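# Move one bottle from the blue crate onto the turntable

## Task

Lift a single bottle out of the blue crate and set it upright on the rotating table. The crate must stay upright on the trolley with its remaining bottles still upright inside, no bottle already on the rotating table may be knocked over, and at the end the robot must be in contact with neither any bottle nor the crate.

## Robot and tools

Robot: two arms, left_arm and right_arm. Each has six joints in this fixed order: waist, shoulder, elbow, wrist pitch, wrist yaw, wrist roll, followed by a parallel gripper. The fingers point along the gripper's +z axis and close along its y axis. end_effector_position is the spot between the finger pads, roughly 1 cm short of the tips.

Frame: positions (metres) and end_effector_quat_wxyz share one scene frame. Its origin sits at table-top height, halfway between the arms' nominal bases; +x points out over the table, +z up, and left_arm is on the +y side. Arm names do not match image left/right. Real bases are offset from nominal; a BASES line gives them if present. Printed hand positions can be off, more so at long reach.

The row: every motion command is built from rows of 14 numbers, each in [-1, 1], always all 14 even if one arm is idle: left_arm's six joint values then its opening, then right_arm's six joint values then its opening. Joint values are offsets, not poses: they count from the Joint targets shown at the start of the action (or move), and are scaled so 1.0 equals 1.264 rad (waist), 1.32 (shoulder), 1.276 (elbow), 1.83 (wrist pitch), 6.358 (wrist yaw), 7.625 (wrist roll). A 0 keeps that joint at its current target; repeating the same offset in a new action moves it further. Opening is absolute: +1 fully open, -1 closed; writing 0 is a real command, so resend the current value to leave a gripper unchanged.

Joint ranges (rad): waist -2.880 to 2.880, shoulder 0.000 to 3.142, elbow 0.000 to 3.019, wrist pitch -1.693 to 1.571, wrist yaw -1.571 to 1.571, wrist roll -2.094 to 2.094. True ends may differ by up to 0.085. An action asking a joint more than 0.085 rad beyond its range is rejected for both arms; if the first action of a call fails this, the whole call is rejected. Requests past a real end are clipped there and the result may say "joint sent to its limit".

Tools:
- execute_actions(actions, cameras): actions is a list of actions; each action is a list of up to 15 rows, one per 1/30 s step, the last row held to fill 15 steps. Offsets in every row of an action count from the targets at that action's start, not the previous row. An empty list just reports state and images.
- move(target, speed, blend, opening_speed, blocking, cameras): target is one row, or up to 15 rows differing only in joint offsets, all counted from the same Joint targets. All joints travel in sync, so grippers trace curves; no obstacle avoidance. speed is the top rad/s of the joint with farthest to go, 0.01 to 2 (default 0.5), one value or one per target. blend (rad) rounds corners between listed targets. opening_speed (0.2 or more, per second on the -1..+1 scale) ramps fingers instead of sending them at once. blocking=false returns early; then call wait or stop before any new motion. Paths take at least 0.5 s; those over 10 s fall short. The move: line reports done, off_target (a joint over 0.035 rad from target), moving, held or fault, plus limits=held and the worst-off joint per arm. Neither done nor off_target tells you about contact.
- wait(seconds 0 to 10, cameras): lets time pass holding commands; a running move continues.
- stop(): brakes a running move; needs stopping distance.
- zoom_image(camera, region): camera is cam_high, cam_low, cam_left_wrist or cam_right_wrist; region [x0, y0, x1, y1] pixels from the top-left, at most 504 by 504, taken from that camera's latest image. Images are 896x504.
- finished_scene(scene, chance_done): ends the scene irreversibly; scene is the current scene number (1 to 2), chance_done your percent estimate 1 to 99.

Motion limits: each step the target sent to a joint stays within a lead of its measured angle (0.264 waist, 0.32 shoulder, 0.276 elbow, 0.33 wrist pitch, 0.701 wrist yaw, 1.97 wrist roll), and targets that would put a gripper over 110 mm from where it is are scaled back. Large offsets therefore take several actions; if a motion is left unfinished, command the remainder from the new Joint targets. Tiny turns may not start. "joint command not followed" means a clearance check altered targets; it does not keep the grippers apart from each other.

Results: Joint positions and Joint velocities give one block per arm in joint order, then finger gap (m; 0.094 fully open). Joint targets is the base for your next offsets. Tool commands shows current gripper commands. Action calls also list step readings; HELD marks steps where part of an arm's row was withheld. Joint torques follow joint order, include arm weight and have per-arm offset, scale and noise; joints 3 and 4 wrap at ±28 N m.

Gripping: grip_measured uses the opening scale and reads up to ~1.6 mm wide when empty. Grip is light just under the first-touch reading; about 0.11 below it the gripper squeezes at full force (roughly 50 to 62 N per pad); round objects like bottles need a deeper command. To release, command well above grip_measured.

Cautions: avoid dropping the bottle, fast impacts, hard presses and any arm-to-arm contact (which can end the scene). Do not tip the crate, the other bottles or those riding on the turntable, and keep everything in the work area. Occasional tugs may disturb a held bottle. An arm blocked by something keeps pushing until commanded back past its Joint positions. Holding loads, long reaches or pushing against limits heats motors; a MOTOR HOT line appears at 85 °C and at 100 °C that arm goes limp for 30 to 60 s or more, possibly without warning. Finish with both grippers clear of bottles and crate.

Each tool is called after "Call:" as name(argument=value, ...) on one line, values as JSON.

## Session

I'll start by reading the robot's state and camera images.

Call:
execute_actions(actions=[])

Scene clock: 0.00 s.
left_arm: end_effector_position=(+0.7191, +0.4023, +0.1776) grip_measured=+1.000 end_effector_quat_wxyz=(+0.376, +0.095, +0.916, +0.099) | right_arm: end_effector_position=(+0.2268, +0.2610, +0.3170) grip_measured=+1.000 end_effector_quat_wxyz=(+0.455, -0.512, +0.620, +0.384)
Joint names: [waist, shoulder, elbow, wrist pitch, wrist yaw, wrist roll]
Joint positions: left_arm=[0.065 1.933 1.637 -0.478 -0.065 0.296 0.094] | right_arm=[1.013 1.194 0.882 -0.003 -0.343 -0.099 0.094]
Joint velocities: left_arm=[-0.005 -0.015 -0.002 -0.002 -0.066 -0.022 0] | right_arm=[0.005 -0.005 0.017 -0.002 0.007 -0.007 0]
Joint torques (N m): no reading
Motor temperatures (°C): left_arm=[39 30 36 25 33 31 34] | right_arm=[34 31 30 36 26 37 34]
Heat: left arm: hottest waist 39 °C; right arm: hottest wrist roll 37 °C.
Joint targets: left_arm=[0.065 1.926 1.669 -0.473 -0.065 0.296] | right_arm=[1.013 1.192 0.913 0.002 -0.343 -0.099]
Tool commands: left_gripper/opening=+1.0 right_gripper/opening=+1.0

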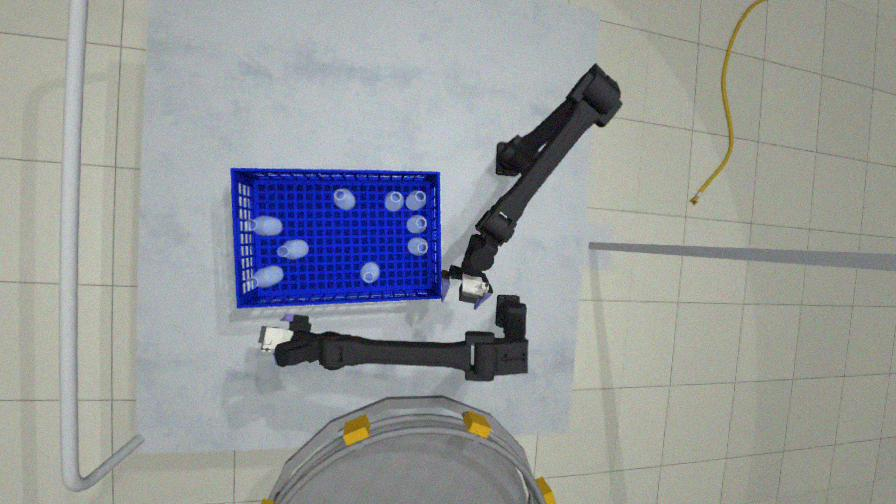

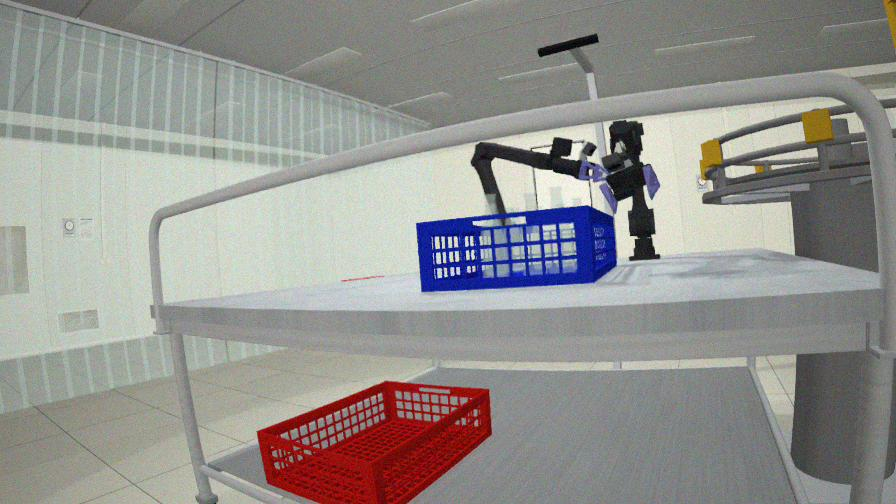

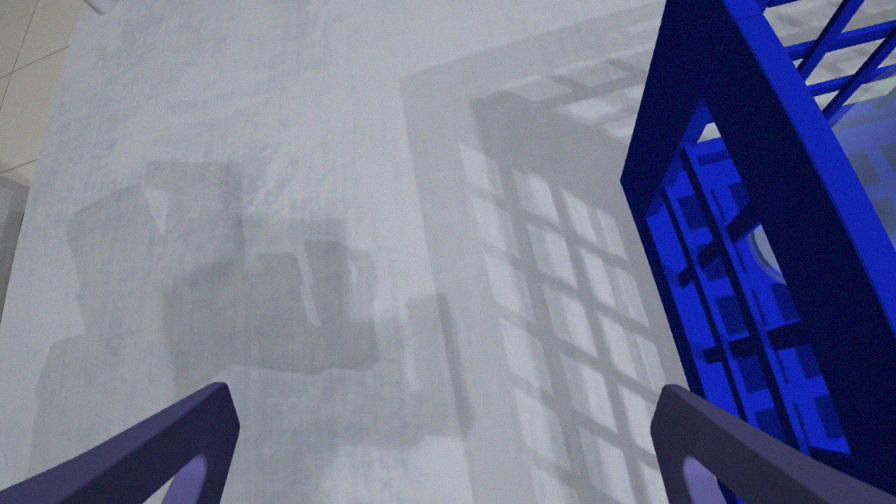

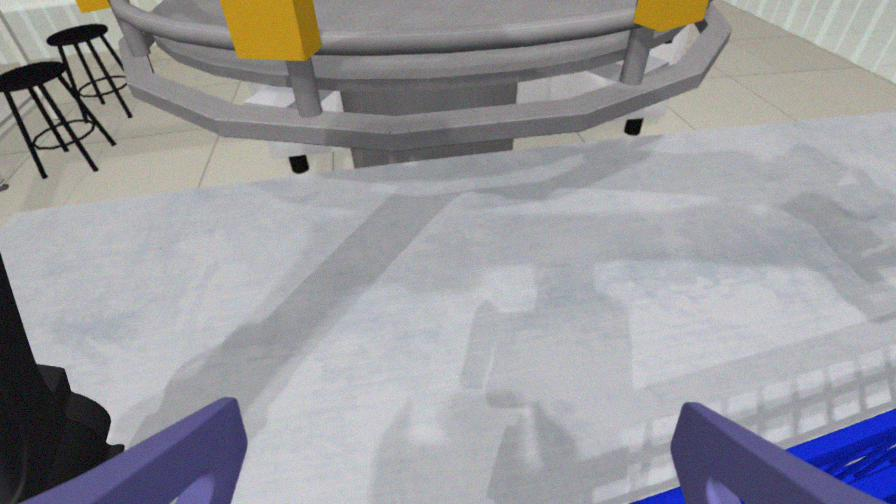

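Call:
zoom_image(camera="cam_high", region=[220, 150, 620, 504])

Call:
zoom_image(camera="cam_low", region=[400, 20, 896, 300])

Call:
zoom_image(camera="cam_right_wrist", region=[80, 0, 580, 200])

Scaled by 1.260 from the camera's 896x504 image, which has a finer 1280x720 frame.

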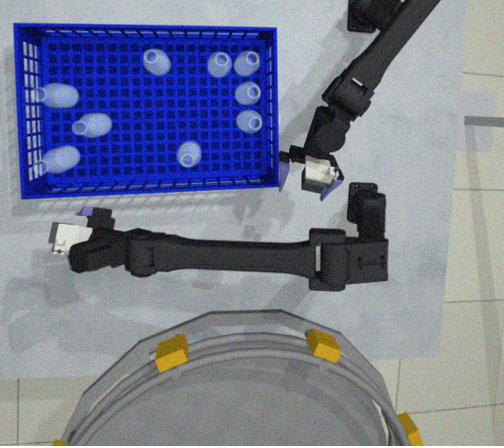

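Scaled by 1.016 from the camera's 896x504 image, which has a finer 1280x720 frame.

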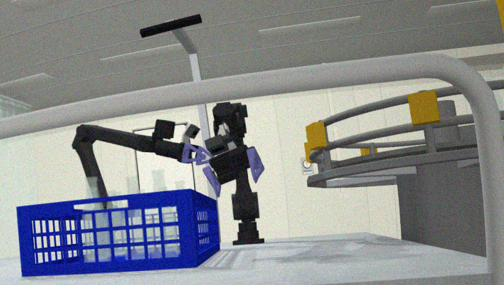

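Scaled by 1.008 from the camera's 896x504 image, which has a finer 1280x720 frame.

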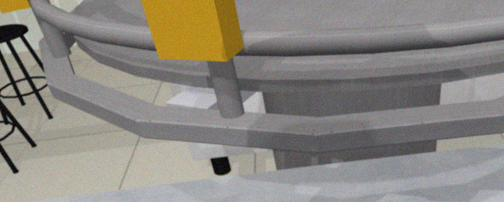

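Call:
wait(seconds=2, cameras=["cam_high", "cam_low"])

Call:
zoom_image(camera="cam_high", region=[228, 160, 448, 310])

Call:
zoom_image(camera="cam_high", region=[240, 380, 580, 504])

Scene clock: 64.53 s.
left_arm: end_effector_position=(+0.7191, +0.4023, +0.1776) grip_measured=+1.000 end_effector_quat_wxyz=(+0.376, +0.095, +0.916, +0.099) | right_arm: end_effector_position=(+0.2268, +0.2610, +0.3170) grip_measured=+1.000 end_effector_quat_wxyz=(+0.455, -0.512, +0.620, +0.384)
Joint names: [waist, shoulder, elbow, wrist pitch, wrist yaw, wrist roll]
Joint positions: left_arm=[0.065 1.933 1.637 -0.478 -0.065 0.296 0.094] | right_arm=[1.013 1.194 0.882 -0.003 -0.343 -0.099 0.094]
Joint velocities: left_arm=[-0.015 -0.015 0.032 -0.002 0.037 0.007 0] | right_arm=[-0.005 -0.015 -0.012 0.007 -0.022 -0.066 0]
Joint torques (N m): left_arm=[-2.02 -20.37 10.77 1.95 -0.04 -0.1] | right_arm=[-0.56 -6.36 13.18 1.81 -0.24 0.13]
Motor temperatures (°C): left_arm=[38 35 50 25 31 29 31] | right_arm=[32 32 46 35 26 34 31]
Heat: left arm: hottest elbow 50 °C; right arm: hottest elbow 46 °C.
Joint targets: left_arm=[0.065 1.926 1.669 -0.473 -0.065 0.296] | right_arm=[1.013 1.192 0.913 0.002 -0.343 -0.099]
Tool commands: left_gripper/opening=+1.0 right_gripper/opening=+1.0
wait: 2.00 s; at rest from the start
Images, in order (width x height): cam_high 896x504, cam_low 896x504.

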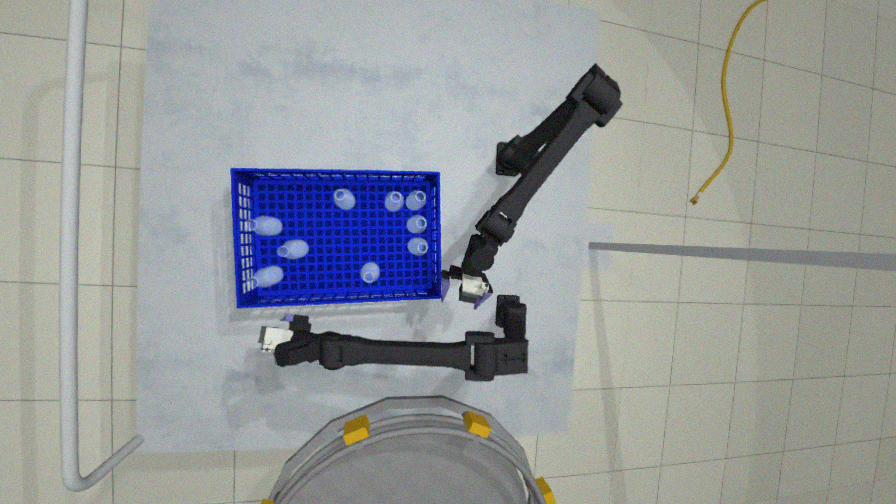

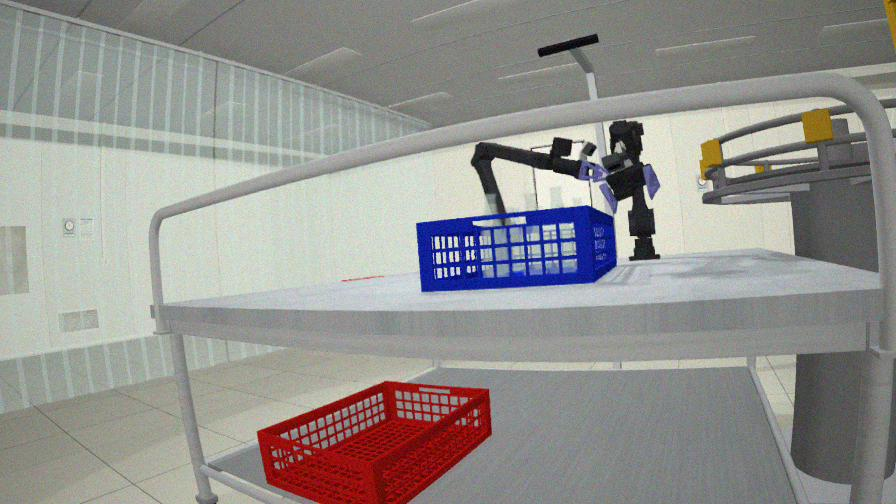

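Scaled by 2.291 from the camera's 896x504 image, which has a finer 1280x720 frame.

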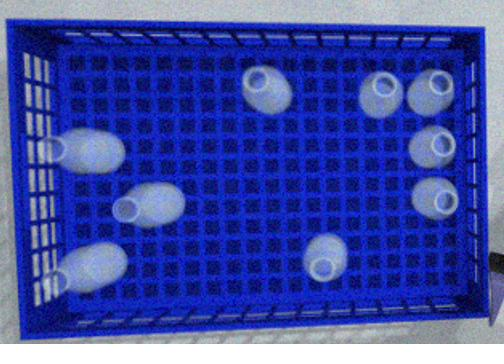

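Scaled by 1.482 from the camera's 896x504 image, which has a finer 1280x720 frame.

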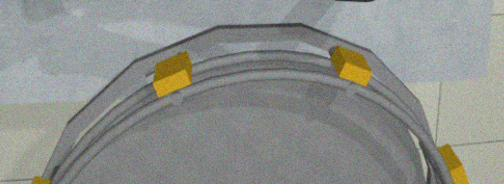

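Call:
zoom_image(camera="cam_low", region=[400, 170, 640, 305])

Call:
zoom_image(camera="cam_high", region=[430, 130, 610, 390])

Call:
zoom_image(camera="cam_low", region=[680, 80, 896, 220])

Scaled by 2.100 from the camera's 896x504 image, which has a finer 1280x720 frame.

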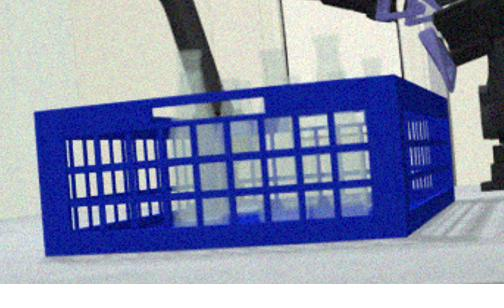

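Scaled by 1.938 from the camera's 896x504 image, which has a finer 1280x720 frame.

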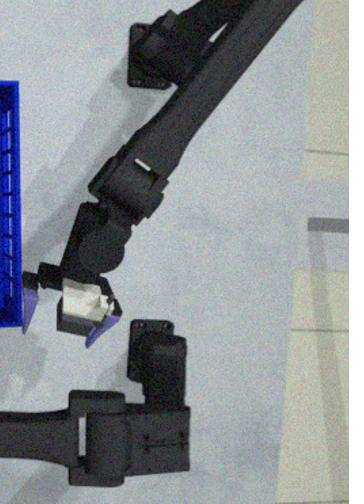

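Scaled by 2.333 from the camera's 896x504 image, which has a finer 1280x720 frame.

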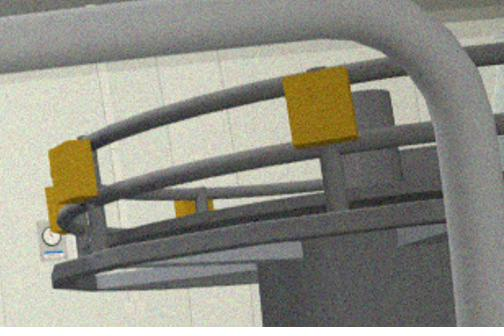

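Call:
move(target=[0, -0.70, 0.26, -0.5885, 0, -0.0388, 1, -0.80, -0.145, 1.0, 0.2, 0.054, 0.013, 1], speed=0.8)

Scene clock: 127.37 s.
left_arm: end_effector_position=(+0.2569, +0.3735, +0.6724) grip_measured=+1.000 end_effector_quat_wxyz=(+0.480, -0.038, +0.875, +0.046) | right_arm: end_effector_position=(+0.0210, -0.2261, +1.0861) grip_measured=+1.000 end_effector_quat_wxyz=(+1.000, -0.001, +0.006, +0.010)
Joint names: [waist, shoulder, elbow, wrist pitch, wrist yaw, wrist roll]
Joint positions: left_arm=[0.065 1.008 1.988 -1.546 -0.065 0.011 0.094] | right_arm=[0.017 0.997 2.187 0.367 -0.001 -0.016 0.094]
Joint velocities: left_arm=[-0.005 -0.024 0.002 -0.002 -0.007 0.051 0] | right_arm=[-0.024 -0.015 -0.002 0.007 0.022 0.022 0]
Joint torques (N m): left_arm=[-2.08 -3.14 6.5 1.51 -0.04 -0.22] | right_arm=[-1.85 3.19 3.51 -0.09 -0.09 0.29]
Motor temperatures (°C): left_arm=[38 37 53 24 30 27 29] | right_arm=[32 32 50 35 25 32 29]
Heat: left arm: hottest elbow 53 °C; right arm: hottest elbow 50 °C.
Joint targets: left_arm=[0.065 1.002 2.000 -1.550 -0.065 0.000] | right_arm=[0.002 1.000 2.189 0.368 0.001 0.000]
move: done

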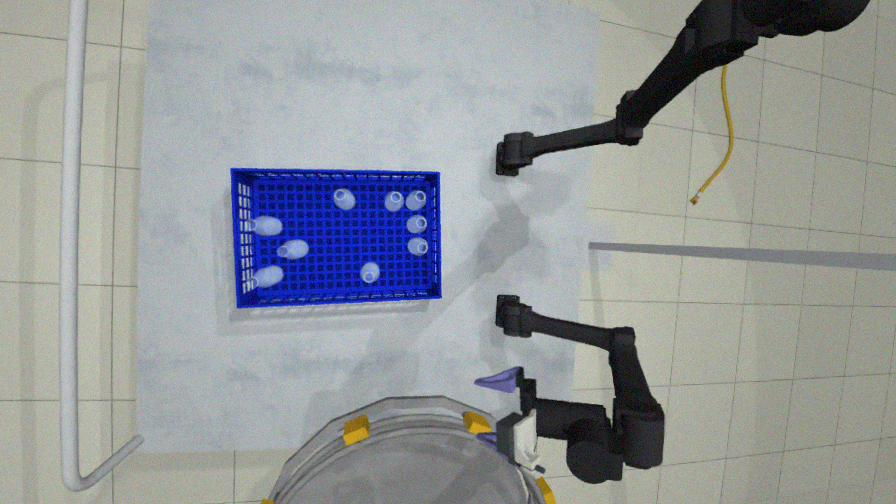

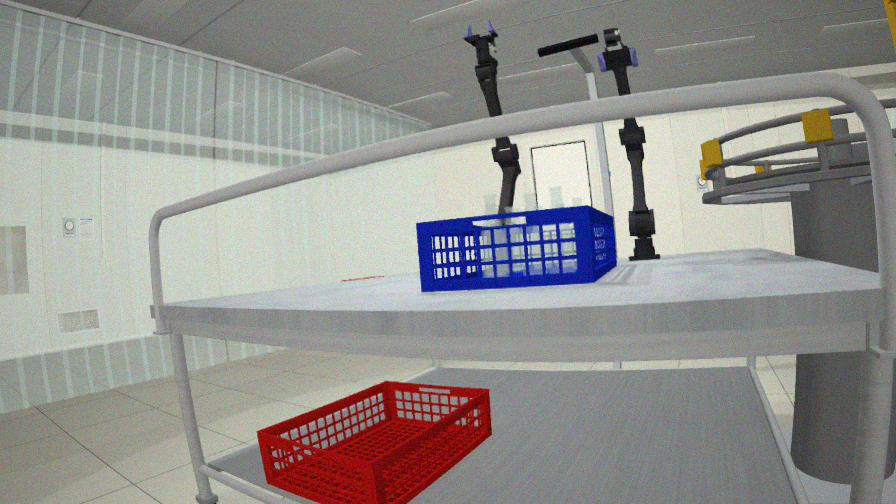

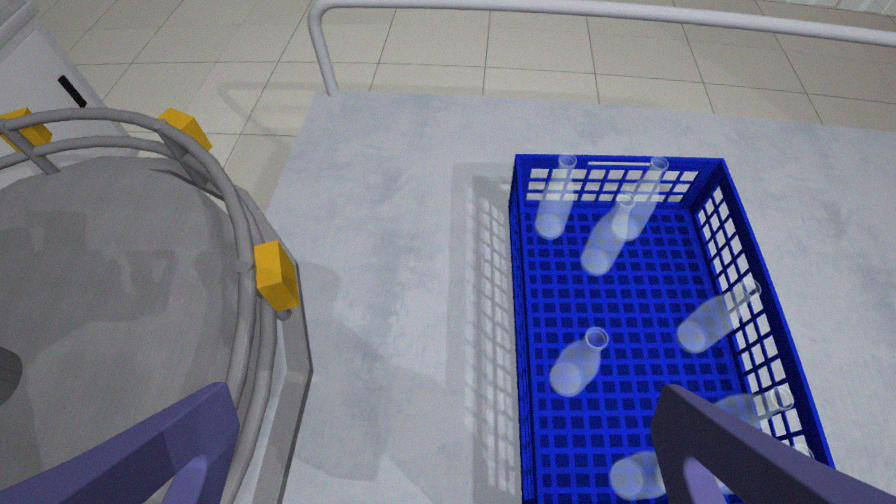

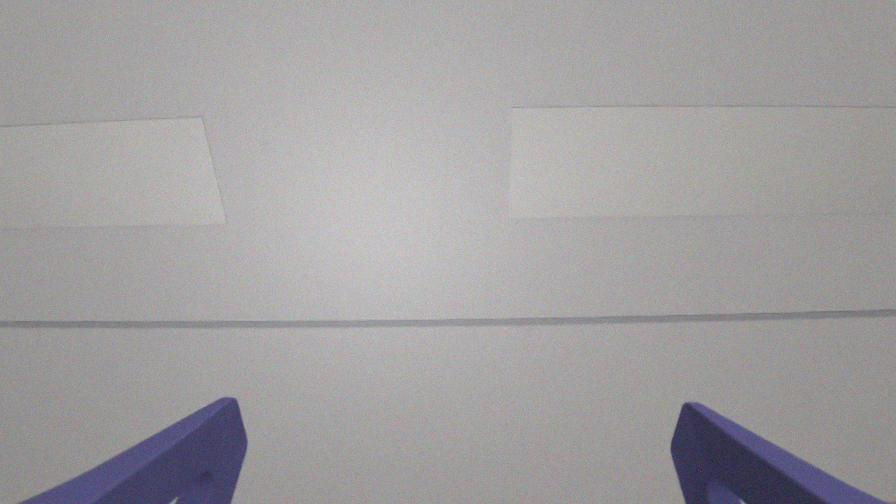

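Call:
move(target=[0.85, 0, 0, 0, 0, 0, 1, 0, 0, 0, 0, 0, 0, 1], speed=1.0, cameras=["cam_left_wrist", "cam_high"])

Scene clock: 177.73 s.
left_arm: end_effector_position=(+0.0784, +0.6176, +0.6724) grip_measured=+1.000 end_effector_quat_wxyz=(+0.390, -0.478, +0.734, +0.283) | right_arm: end_effector_position=(+0.0210, -0.2261, +1.0861) grip_measured=+1.000 end_effector_quat_wxyz=(+1.000, -0.001, +0.006, +0.011)
Joint names: [waist, shoulder, elbow, wrist pitch, wrist yaw, wrist roll]
Joint positions: left_arm=[1.131 1.008 1.988 -1.546 -0.065 0.01 0.094] | right_arm=[0.017 0.997 2.187 0.367 -0.001 -0.015 0.094]
Joint velocities: left_arm=[-0.005 -0.015 -0.017 0.017 0.007 0.007 0] | right_arm=[-0.005 -0.005 -0.012 -0.002 -0.051 -0.051 0]
Joint torques (N m): left_arm=[-0.97 -2.67 6.54 1.58 -0.04 -0.26] | right_arm=[-1.79 3.08 3.51 -0.12 -0.1 0.3]
Motor temperatures (°C): left_arm=[37 33 47 24 29 26 28] | right_arm=[31 30 38 34 25 30 27]
Heat: left arm: hottest elbow 47 °C; right arm: hottest elbow 38 °C.
Joint targets: left_arm=[1.139 1.002 2.000 -1.550 -0.065 0.000] | right_arm=[0.002 1.000 2.189 0.368 0.001 0.000]
move: done
Images, in order (width x height): cam_high 896x504, cam_left_wrist 896x504.

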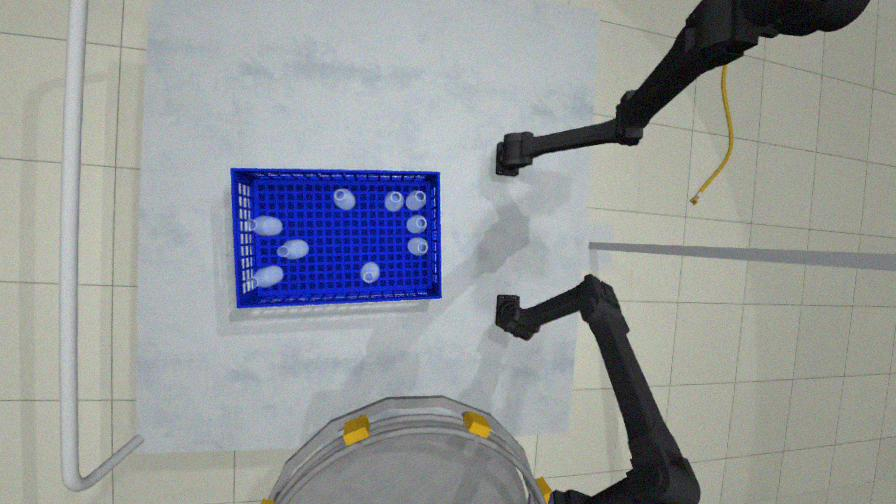

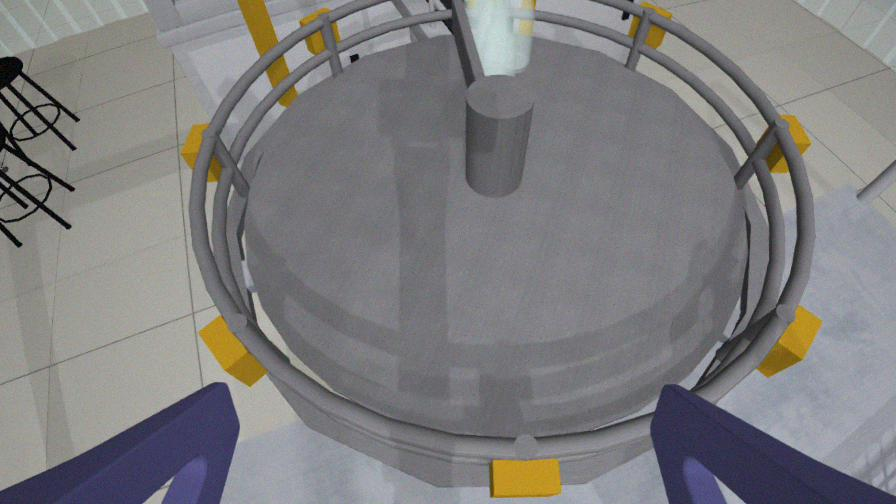

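Call:
zoom_image(camera="cam_left_wrist", region=[300, 0, 740, 220])

Scaled by 1.145 from the camera's 896x504 image, which has a finer 1280x720 frame.

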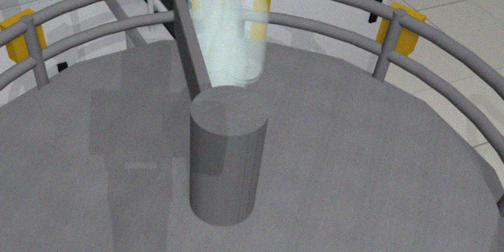

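Call:
wait(seconds=1.5, cameras=["cam_left_wrist"])

Call:
zoom_image(camera="cam_left_wrist", region=[380, 0, 640, 130])

Scene clock: 184.90 s.
left_arm: end_effector_position=(+0.0782, +0.6177, +0.6724) grip_measured=+1.000 end_effector_quat_wxyz=(+0.390, -0.478, +0.734, +0.283) | right_arm: end_effector_position=(+0.0210, -0.2261, +1.0861) grip_measured=+1.000 end_effector_quat_wxyz=(+1.000, -0.001, +0.006, +0.011)
Joint names: [waist, shoulder, elbow, wrist pitch, wrist yaw, wrist roll]
Joint positions: left_arm=[1.132 1.008 1.988 -1.546 -0.065 0.01 0.094] | right_arm=[0.017 0.997 2.187 0.367 -0.001 -0.015 0.094]
Joint velocities: left_arm=[0.015 -0.005 -0.012 0.007 -0.037 0.007 0] | right_arm=[-0.005 -0.015 0.022 0.012 -0.095 -0.051 0]
Joint torques (N m): left_arm=[-1.2 -2.2 6.45 1.58 -0.05 -0.2] | right_arm=[-1.85 3.19 3.51 -0.1 -0.09 0.29]
Motor temperatures (°C): left_arm=[37 33 46 24 28 26 28] | right_arm=[31 30 37 34 25 30 27]
Heat: left arm: hottest elbow 46 °C; right arm: hottest elbow 37 °C.
Joint targets: left_arm=[1.139 1.002 2.000 -1.550 -0.065 0.000] | right_arm=[0.002 1.000 2.189 0.368 0.001 0.000]
Tool commands: left_gripper/opening=+1.0 right_gripper/opening=+1.0
wait: 1.50 s; at rest from the start
Images, in order (width x height): cam_left_wrist 896x504.

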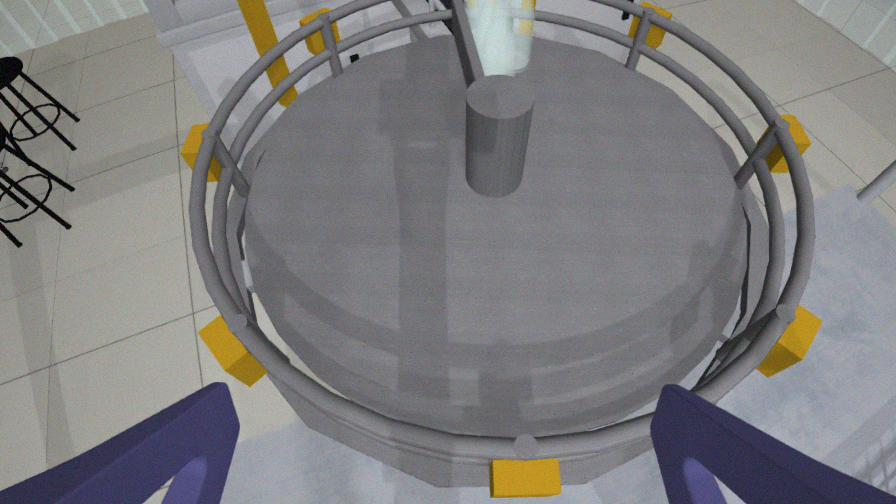

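Scaled by 1.938 from the camera's 896x504 image, which has a finer 1280x720 frame.

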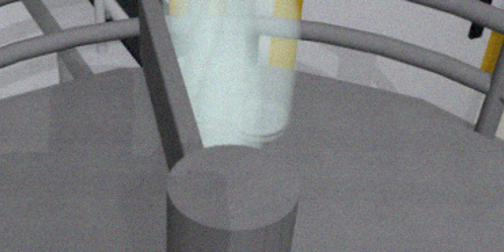

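Call:
move(target=[0, 0, 0, 0.14, 0, 0, 1, 0, 0, 0, 0, 0, 0, 1], speed=0.7, cameras=["cam_left_wrist"])

Call:
zoom_image(camera="cam_left_wrist", region=[380, 60, 640, 220])

Scene clock: 198.83 s.
left_arm: end_effector_position=(+0.0889, +0.6403, +0.7242) grip_measured=+1.000 end_effector_quat_wxyz=(+0.475, -0.448, +0.679, +0.335) | right_arm: end_effector_position=(+0.0210, -0.2261, +1.0861) grip_measured=+1.000 end_effector_quat_wxyz=(+1.000, -0.001, +0.006, +0.011)
Joint names: [waist, shoulder, elbow, wrist pitch, wrist yaw, wrist roll]
Joint positions: left_arm=[1.132 1.008 1.988 -1.311 -0.065 0.01 0.094] | right_arm=[0.017 0.997 2.187 0.367 -0.001 -0.015 0.094]
Joint velocities: left_arm=[-0.005 -0.015 -0.017 0.017 0.066 0.007 0] | right_arm=[-0.005 -0.024 0.027 0.007 -0.022 -0.051 0]
Joint torques (N m): left_arm=[-1.32 -2.67 6.64 2.61 -0.01 -0.22] | right_arm=[-1.85 3.14 3.51 -0.09 -0.1 0.29]
Motor temperatures (°C): left_arm=[37 32 45 24 28 26 28] | right_arm=[31 30 36 33 25 30 27]
Heat: left arm: hottest elbow 45 °C; right arm: hottest elbow 36 °C.
Joint targets: left_arm=[1.139 1.002 2.000 -1.294 -0.065 0.000] | right_arm=[0.002 1.000 2.189 0.368 0.001 0.000]
move: done
Images, in order (width x height): cam_left_wrist 896x504.

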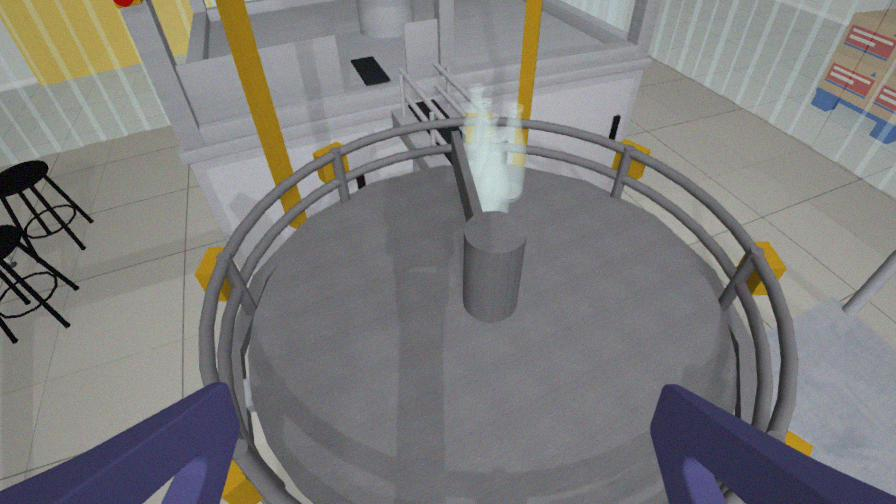

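Scaled by 1.938 from the camera's 896x504 image, which has a finer 1280x720 frame.

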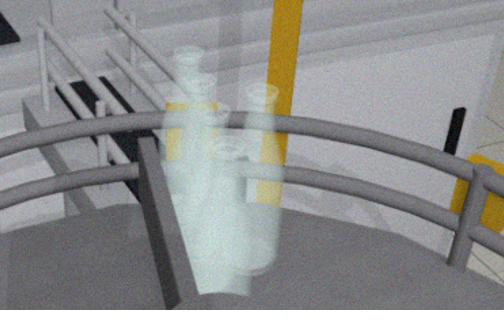

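Call:
zoom_image(camera="cam_left_wrist", region=[250, 160, 730, 440])

Call:
wait(seconds=2, cameras=["cam_left_wrist"])

Call:
zoom_image(camera="cam_left_wrist", region=[250, 160, 730, 440])

Call:
zoom_image(camera="cam_left_wrist", region=[380, 60, 640, 220])

Scaled by 1.050 from the camera's 896x504 image, which has a finer 1280x720 frame.

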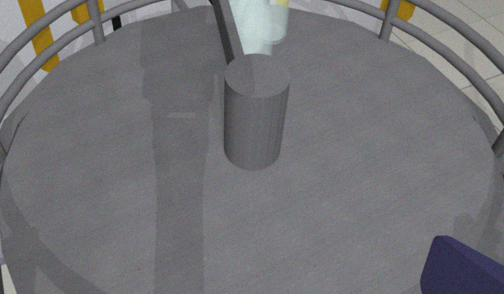

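Scene clock: 208.67 s.
left_arm: end_effector_position=(+0.0889, +0.6403, +0.7242) grip_measured=+1.000 end_effector_quat_wxyz=(+0.475, -0.448, +0.679, +0.335) | right_arm: end_effector_position=(+0.0210, -0.2261, +1.0861) grip_measured=+1.000 end_effector_quat_wxyz=(+1.000, -0.001, +0.006, +0.011)
Joint names: [waist, shoulder, elbow, wrist pitch, wrist yaw, wrist roll]
Joint positions: left_arm=[1.132 1.008 1.988 -1.311 -0.065 0.01 0.094] | right_arm=[0.017 0.997 2.187 0.367 -0.001 -0.015 0.094]
Joint velocities: left_arm=[-0.005 -0.005 0.007 0.012 -0.022 -0.022 0] | right_arm=[-0.005 0.005 -0.012 0.012 0.007 0.081 0]
Joint torques (N m): left_arm=[-1.08 -2.78 6.64 2.7 -0.04 -0.24] | right_arm=[-1.85 3.14 3.49 -0.1 -0.1 0.29]
Motor temperatures (°C): left_arm=[37 32 45 24 28 26 28] | right_arm=[31 30 35 33 25 30 27]
Heat: left arm: hottest elbow 45 °C; right arm: hottest elbow 35 °C.
Joint targets: left_arm=[1.139 1.002 2.000 -1.294 -0.065 0.000] | right_arm=[0.002 1.000 2.189 0.368 0.001 0.000]
Tool commands: left_gripper/opening=+1.0 right_gripper/opening=+1.0
wait: 2.00 s; at rest from the start
Images, in order (width x height): cam_left_wrist 896x504.

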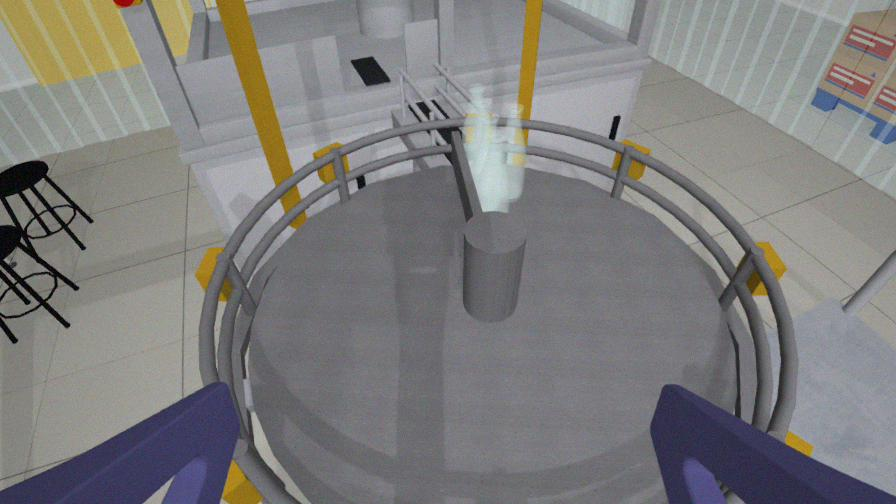

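Scaled by 1.050 from the camera's 896x504 image, which has a finer 1280x720 frame.

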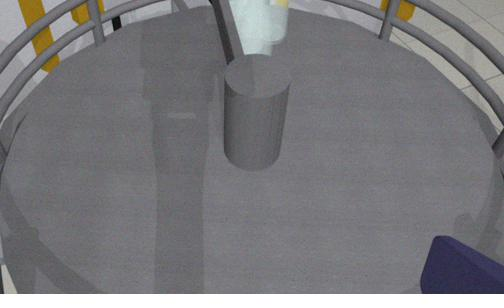

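Scaled by 1.938 from the camera's 896x504 image, which has a finer 1280x720 frame.

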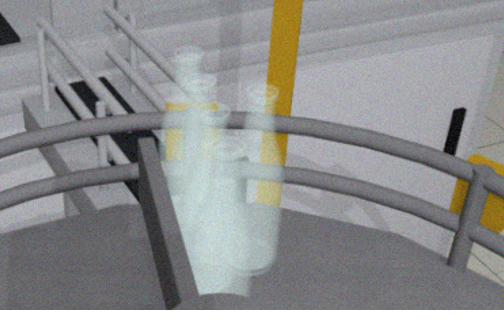

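Call:
zoom_image(camera="cam_left_wrist", region=[530, 220, 690, 320])

Call:
wait(seconds=1, cameras=["cam_left_wrist"])

Call:
zoom_image(camera="cam_left_wrist", region=[530, 220, 690, 320])

Call:
wait(seconds=1, cameras=["cam_left_wrist"])

Call:
zoom_image(camera="cam_left_wrist", region=[530, 220, 690, 320])

Scaled by 3.150 from the camera's 896x504 image, which has a finer 1280x720 frame.

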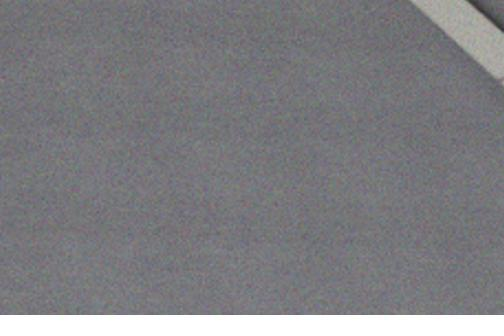

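Scene clock: 215.90 s.
left_arm: end_effector_position=(+0.0889, +0.6403, +0.7242) grip_measured=+1.000 end_effector_quat_wxyz=(+0.475, -0.448, +0.679, +0.335) | right_arm: end_effector_position=(+0.0210, -0.2261, +1.0861) grip_measured=+1.000 end_effector_quat_wxyz=(+1.000, -0.001, +0.006, +0.011)
Joint names: [waist, shoulder, elbow, wrist pitch, wrist yaw, wrist roll]
Joint positions: left_arm=[1.132 1.008 1.988 -1.311 -0.065 0.01 0.094] | right_arm=[0.017 0.997 2.187 0.367 -0.001 -0.015 0.094]
Joint velocities: left_arm=[-0.024 -0.005 -0.002 -0.007 -0.007 0.037 0] | right_arm=[-0.005 -0.005 0.007 -0.042 0.022 0.066 0]
Joint torques (N m): left_arm=[-0.97 -2.78 6.74 2.56 -0.02 -0.2] | right_arm=[-1.85 3.14 3.52 -0.08 -0.1 0.29]
Motor temperatures (°C): left_arm=[37 32 45 24 28 26 27] | right_arm=[31 29 35 33 25 30 27]
Heat: left arm: hottest elbow 45 °C; right arm: hottest elbow 35 °C.
Joint targets: left_arm=[1.139 1.002 2.000 -1.294 -0.065 0.000] | right_arm=[0.002 1.000 2.189 0.368 0.001 0.000]
Tool commands: left_gripper/opening=+1.0 right_gripper/opening=+1.0
wait: 1.00 s; at rest from the start
Images, in order (width x height): cam_left_wrist 896x504.

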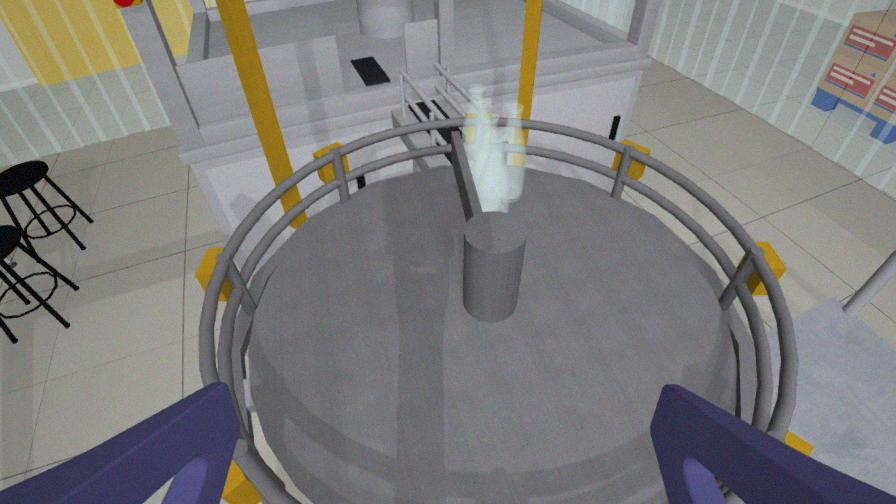

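Scaled by 3.150 from the camera's 896x504 image, which has a finer 1280x720 frame.

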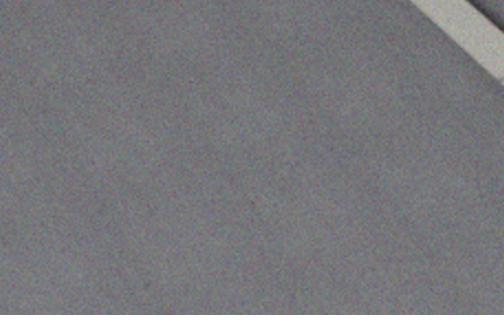

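Scene clock: 216.90 s.
left_arm: end_effector_position=(+0.0889, +0.6403, +0.7242) grip_measured=+1.000 end_effector_quat_wxyz=(+0.475, -0.448, +0.679, +0.335) | right_arm: end_effector_position=(+0.0210, -0.2261, +1.0861) grip_measured=+1.000 end_effector_quat_wxyz=(+1.000, -0.001, +0.006, +0.011)
Joint names: [waist, shoulder, elbow, wrist pitch, wrist yaw, wrist roll]
Joint positions: left_arm=[1.132 1.008 1.988 -1.311 -0.065 0.01 0.094] | right_arm=[0.017 0.997 2.187 0.367 -0.001 -0.015 0.094]
Joint velocities: left_arm=[0.005 -0.005 -0.027 0.007 -0.022 -0.051 0] | right_arm=[0.005 -0.005 0.007 -0.017 0.066 0.007 0]
Joint torques (N m): left_arm=[-1.61 -3.02 6.56 2.7 -0.06 -0.23] | right_arm=[-1.9 3.14 3.51 -0.09 -0.09 0.29]
Motor temperatures (°C): left_arm=[37 32 45 24 28 26 27] | right_arm=[31 29 35 33 25 30 27]
Heat: left arm: hottest elbow 45 °C; right arm: hottest elbow 35 °C.
Joint targets: left_arm=[1.139 1.002 2.000 -1.294 -0.065 0.000] | right_arm=[0.002 1.000 2.189 0.368 0.001 0.000]
Tool commands: left_gripper/opening=+1.0 right_gripper/opening=+1.0
wait: 1.00 s; at rest by 0.17 s
Images, in order (width x height): cam_left_wrist 896x504.

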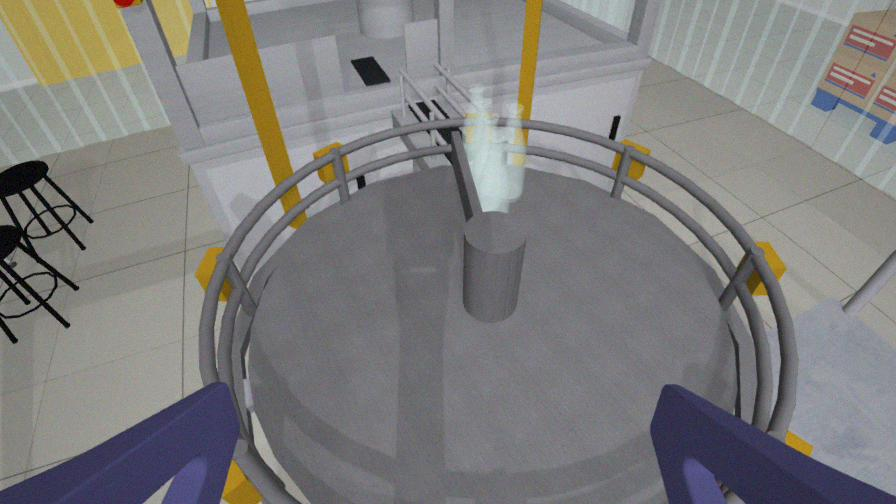

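Scaled by 3.150 from the camera's 896x504 image, which has a finer 1280x720 frame.

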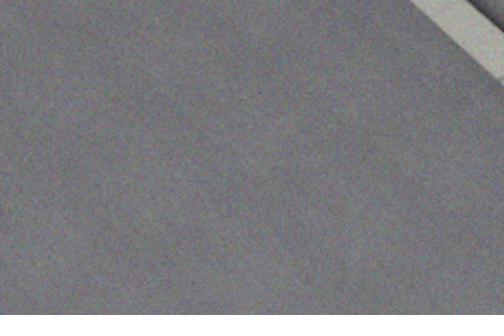

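Call:
wait(seconds=0.3, cameras=["cam_left_wrist"])

Call:
zoom_image(camera="cam_left_wrist", region=[500, 210, 740, 390])

Call:
wait(seconds=0.3, cameras=["cam_left_wrist"])

Call:
zoom_image(camera="cam_left_wrist", region=[500, 210, 740, 390])

Call:
wait(seconds=0.3, cameras=["cam_left_wrist"])

Call:
zoom_image(camera="cam_left_wrist", region=[500, 210, 740, 390])

Scene clock: 224.77 s.
left_arm: end_effector_position=(+0.0889, +0.6403, +0.7242) grip_measured=+1.000 end_effector_quat_wxyz=(+0.475, -0.448, +0.679, +0.335) | right_arm: end_effector_position=(+0.0210, -0.2261, +1.0861) grip_measured=+1.000 end_effector_quat_wxyz=(+1.000, -0.001, +0.006, +0.011)
Joint names: [waist, shoulder, elbow, wrist pitch, wrist yaw, wrist roll]
Joint positions: left_arm=[1.132 1.008 1.988 -1.311 -0.065 0.01 0.094] | right_arm=[0.017 0.997 2.187 0.367 -0.001 -0.015 0.094]
Joint velocities: left_arm=[-0.005 0.005 -0.012 -0.002 0.022 0.022 0] | right_arm=[-0.024 0.005 -0.012 -0.022 -0.007 0.037 0]
Joint torques (N m): left_arm=[-1.14 -2.73 6.54 2.61 -0.04 -0.21] | right_arm=[-1.85 3.19 3.51 -0.09 -0.1 0.29]
Motor temperatures (°C): left_arm=[37 31 45 24 28 26 27] | right_arm=[31 29 34 33 25 30 26]
Heat: left arm: hottest elbow 45 °C; right arm: hottest elbow 34 °C.
Joint targets: left_arm=[1.139 1.002 2.000 -1.294 -0.065 0.000] | right_arm=[0.002 1.000 2.189 0.368 0.001 0.000]
Tool commands: left_gripper/opening=+1.0 right_gripper/opening=+1.0
wait: 0.30 s; at rest from the start
Images, in order (width x height): cam_left_wrist 896x504.

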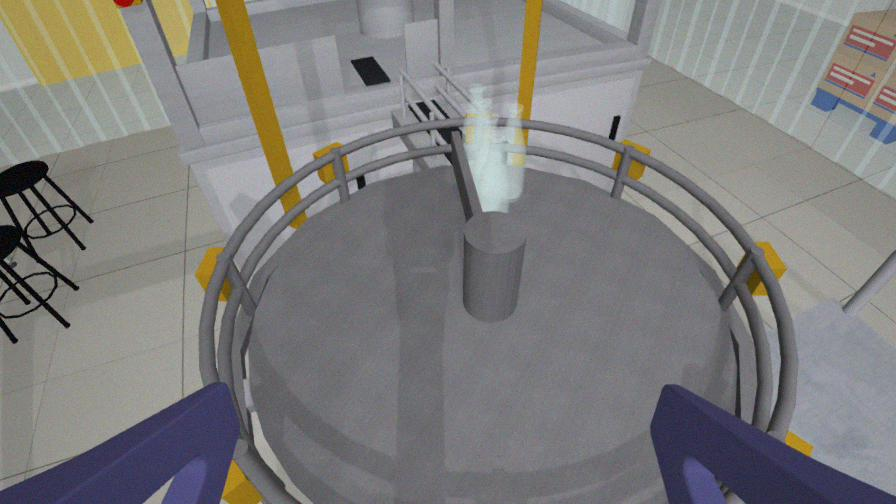

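Scaled by 2.100 from the camera's 896x504 image, which has a finer 1280x720 frame.

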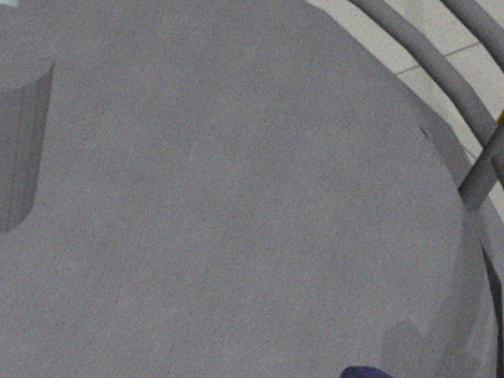

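Scene clock: 225.07 s.
left_arm: end_effector_position=(+0.0889, +0.6403, +0.7242) grip_measured=+1.000 end_effector_quat_wxyz=(+0.475, -0.448, +0.679, +0.335) | right_arm: end_effector_position=(+0.0210, -0.2261, +1.0861) grip_measured=+1.000 end_effector_quat_wxyz=(+1.000, -0.001, +0.006, +0.011)
Joint names: [waist, shoulder, elbow, wrist pitch, wrist yaw, wrist roll]
Joint positions: left_arm=[1.132 1.008 1.988 -1.311 -0.065 0.01 0.094] | right_arm=[0.017 0.997 2.187 0.367 -0.001 -0.015 0.094]
Joint velocities: left_arm=[-0.015 -0.015 -0.002 0.002 -0.051 -0.022 0] | right_arm=[-0.005 -0.005 0.002 0.022 -0.095 -0.037 0]
Joint torques (N m): left_arm=[-1.79 -2.67 6.64 2.66 -0.04 -0.23] | right_arm=[-1.85 3.14 3.49 -0.09 -0.1 0.3]
Motor temperatures (°C): left_arm=[37 31 45 24 28 26 27] | right_arm=[31 29 34 33 25 30 26]
Heat: left arm: hottest elbow 45 °C; right arm: hottest elbow 34 °C.
Joint targets: left_arm=[1.139 1.002 2.000 -1.294 -0.065 0.000] | right_arm=[0.002 1.000 2.189 0.368 0.001 0.000]
Tool commands: left_gripper/opening=+1.0 right_gripper/opening=+1.0
wait: 0.30 s; at rest by 0.17 s
Images, in order (width x height): cam_left_wrist 896x504.

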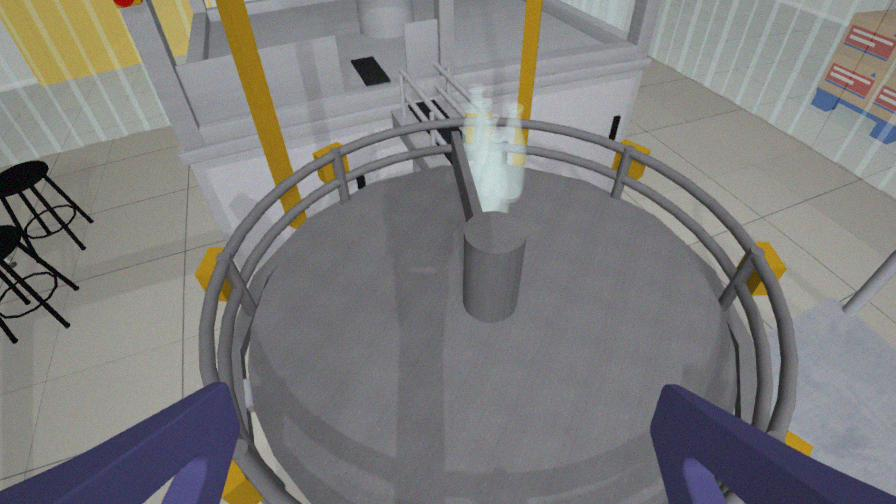

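Scaled by 2.100 from the camera's 896x504 image, which has a finer 1280x720 frame.

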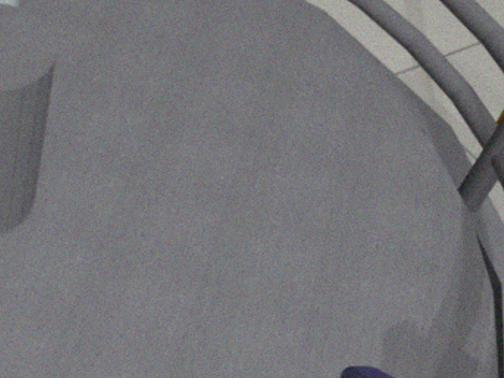

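Scene clock: 225.37 s.
left_arm: end_effector_position=(+0.0889, +0.6403, +0.7242) grip_measured=+1.000 end_effector_quat_wxyz=(+0.475, -0.448, +0.679, +0.335) | right_arm: end_effector_position=(+0.0210, -0.2261, +1.0861) grip_measured=+1.000 end_effector_quat_wxyz=(+1.000, -0.001, +0.006, +0.011)
Joint names: [waist, shoulder, elbow, wrist pitch, wrist yaw, wrist roll]
Joint positions: left_arm=[1.132 1.008 1.988 -1.311 -0.065 0.01 0.094] | right_arm=[0.017 0.997 2.187 0.367 -0.001 -0.015 0.094]
Joint velocities: left_arm=[0.024 -0.005 -0.012 0.002 0.007 0.007 0] | right_arm=[-0.005 -0.015 -0.002 -0.002 -0.022 0.051 0]
Joint torques (N m): left_arm=[-0.97 -3.08 6.64 2.63 -0.03 -0.25] | right_arm=[-1.85 3.14 3.51 -0.09 -0.1 0.29]
Motor temperatures (°C): left_arm=[37 31 45 24 28 26 27] | right_arm=[31 29 34 33 25 30 26]
Heat: left arm: hottest elbow 45 °C; right arm: hottest elbow 34 °C.
Joint targets: left_arm=[1.139 1.002 2.000 -1.294 -0.065 0.000] | right_arm=[0.002 1.000 2.189 0.368 0.001 0.000]
Tool commands: left_gripper/opening=+1.0 right_gripper/opening=+1.0
wait: 0.30 s; at rest by 0.17 s
Images, in order (width x height): cam_left_wrist 896x504.

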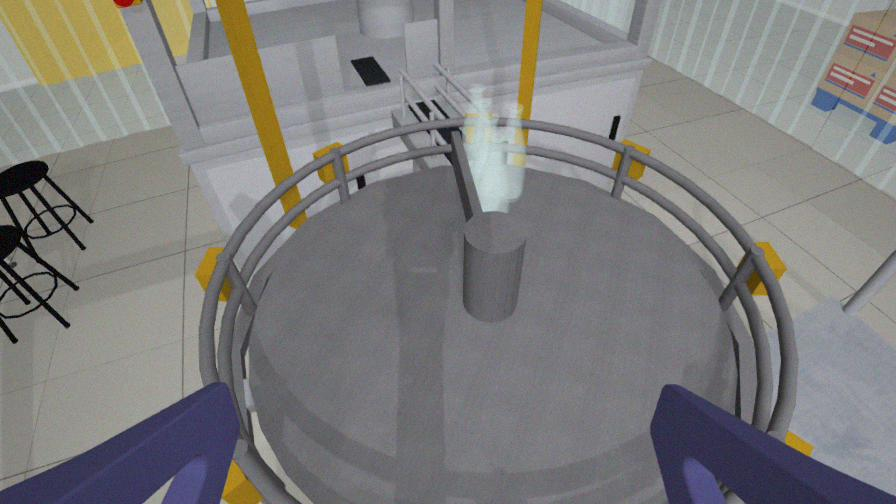

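Scaled by 2.100 from the camera's 896x504 image, which has a finer 1280x720 frame.

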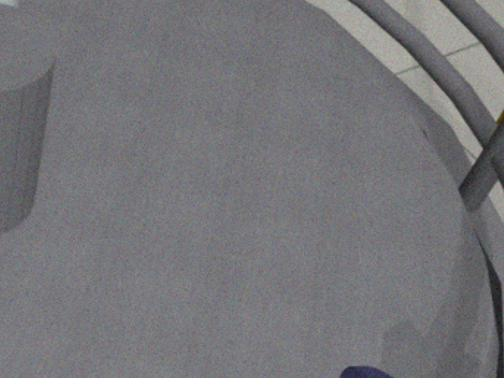

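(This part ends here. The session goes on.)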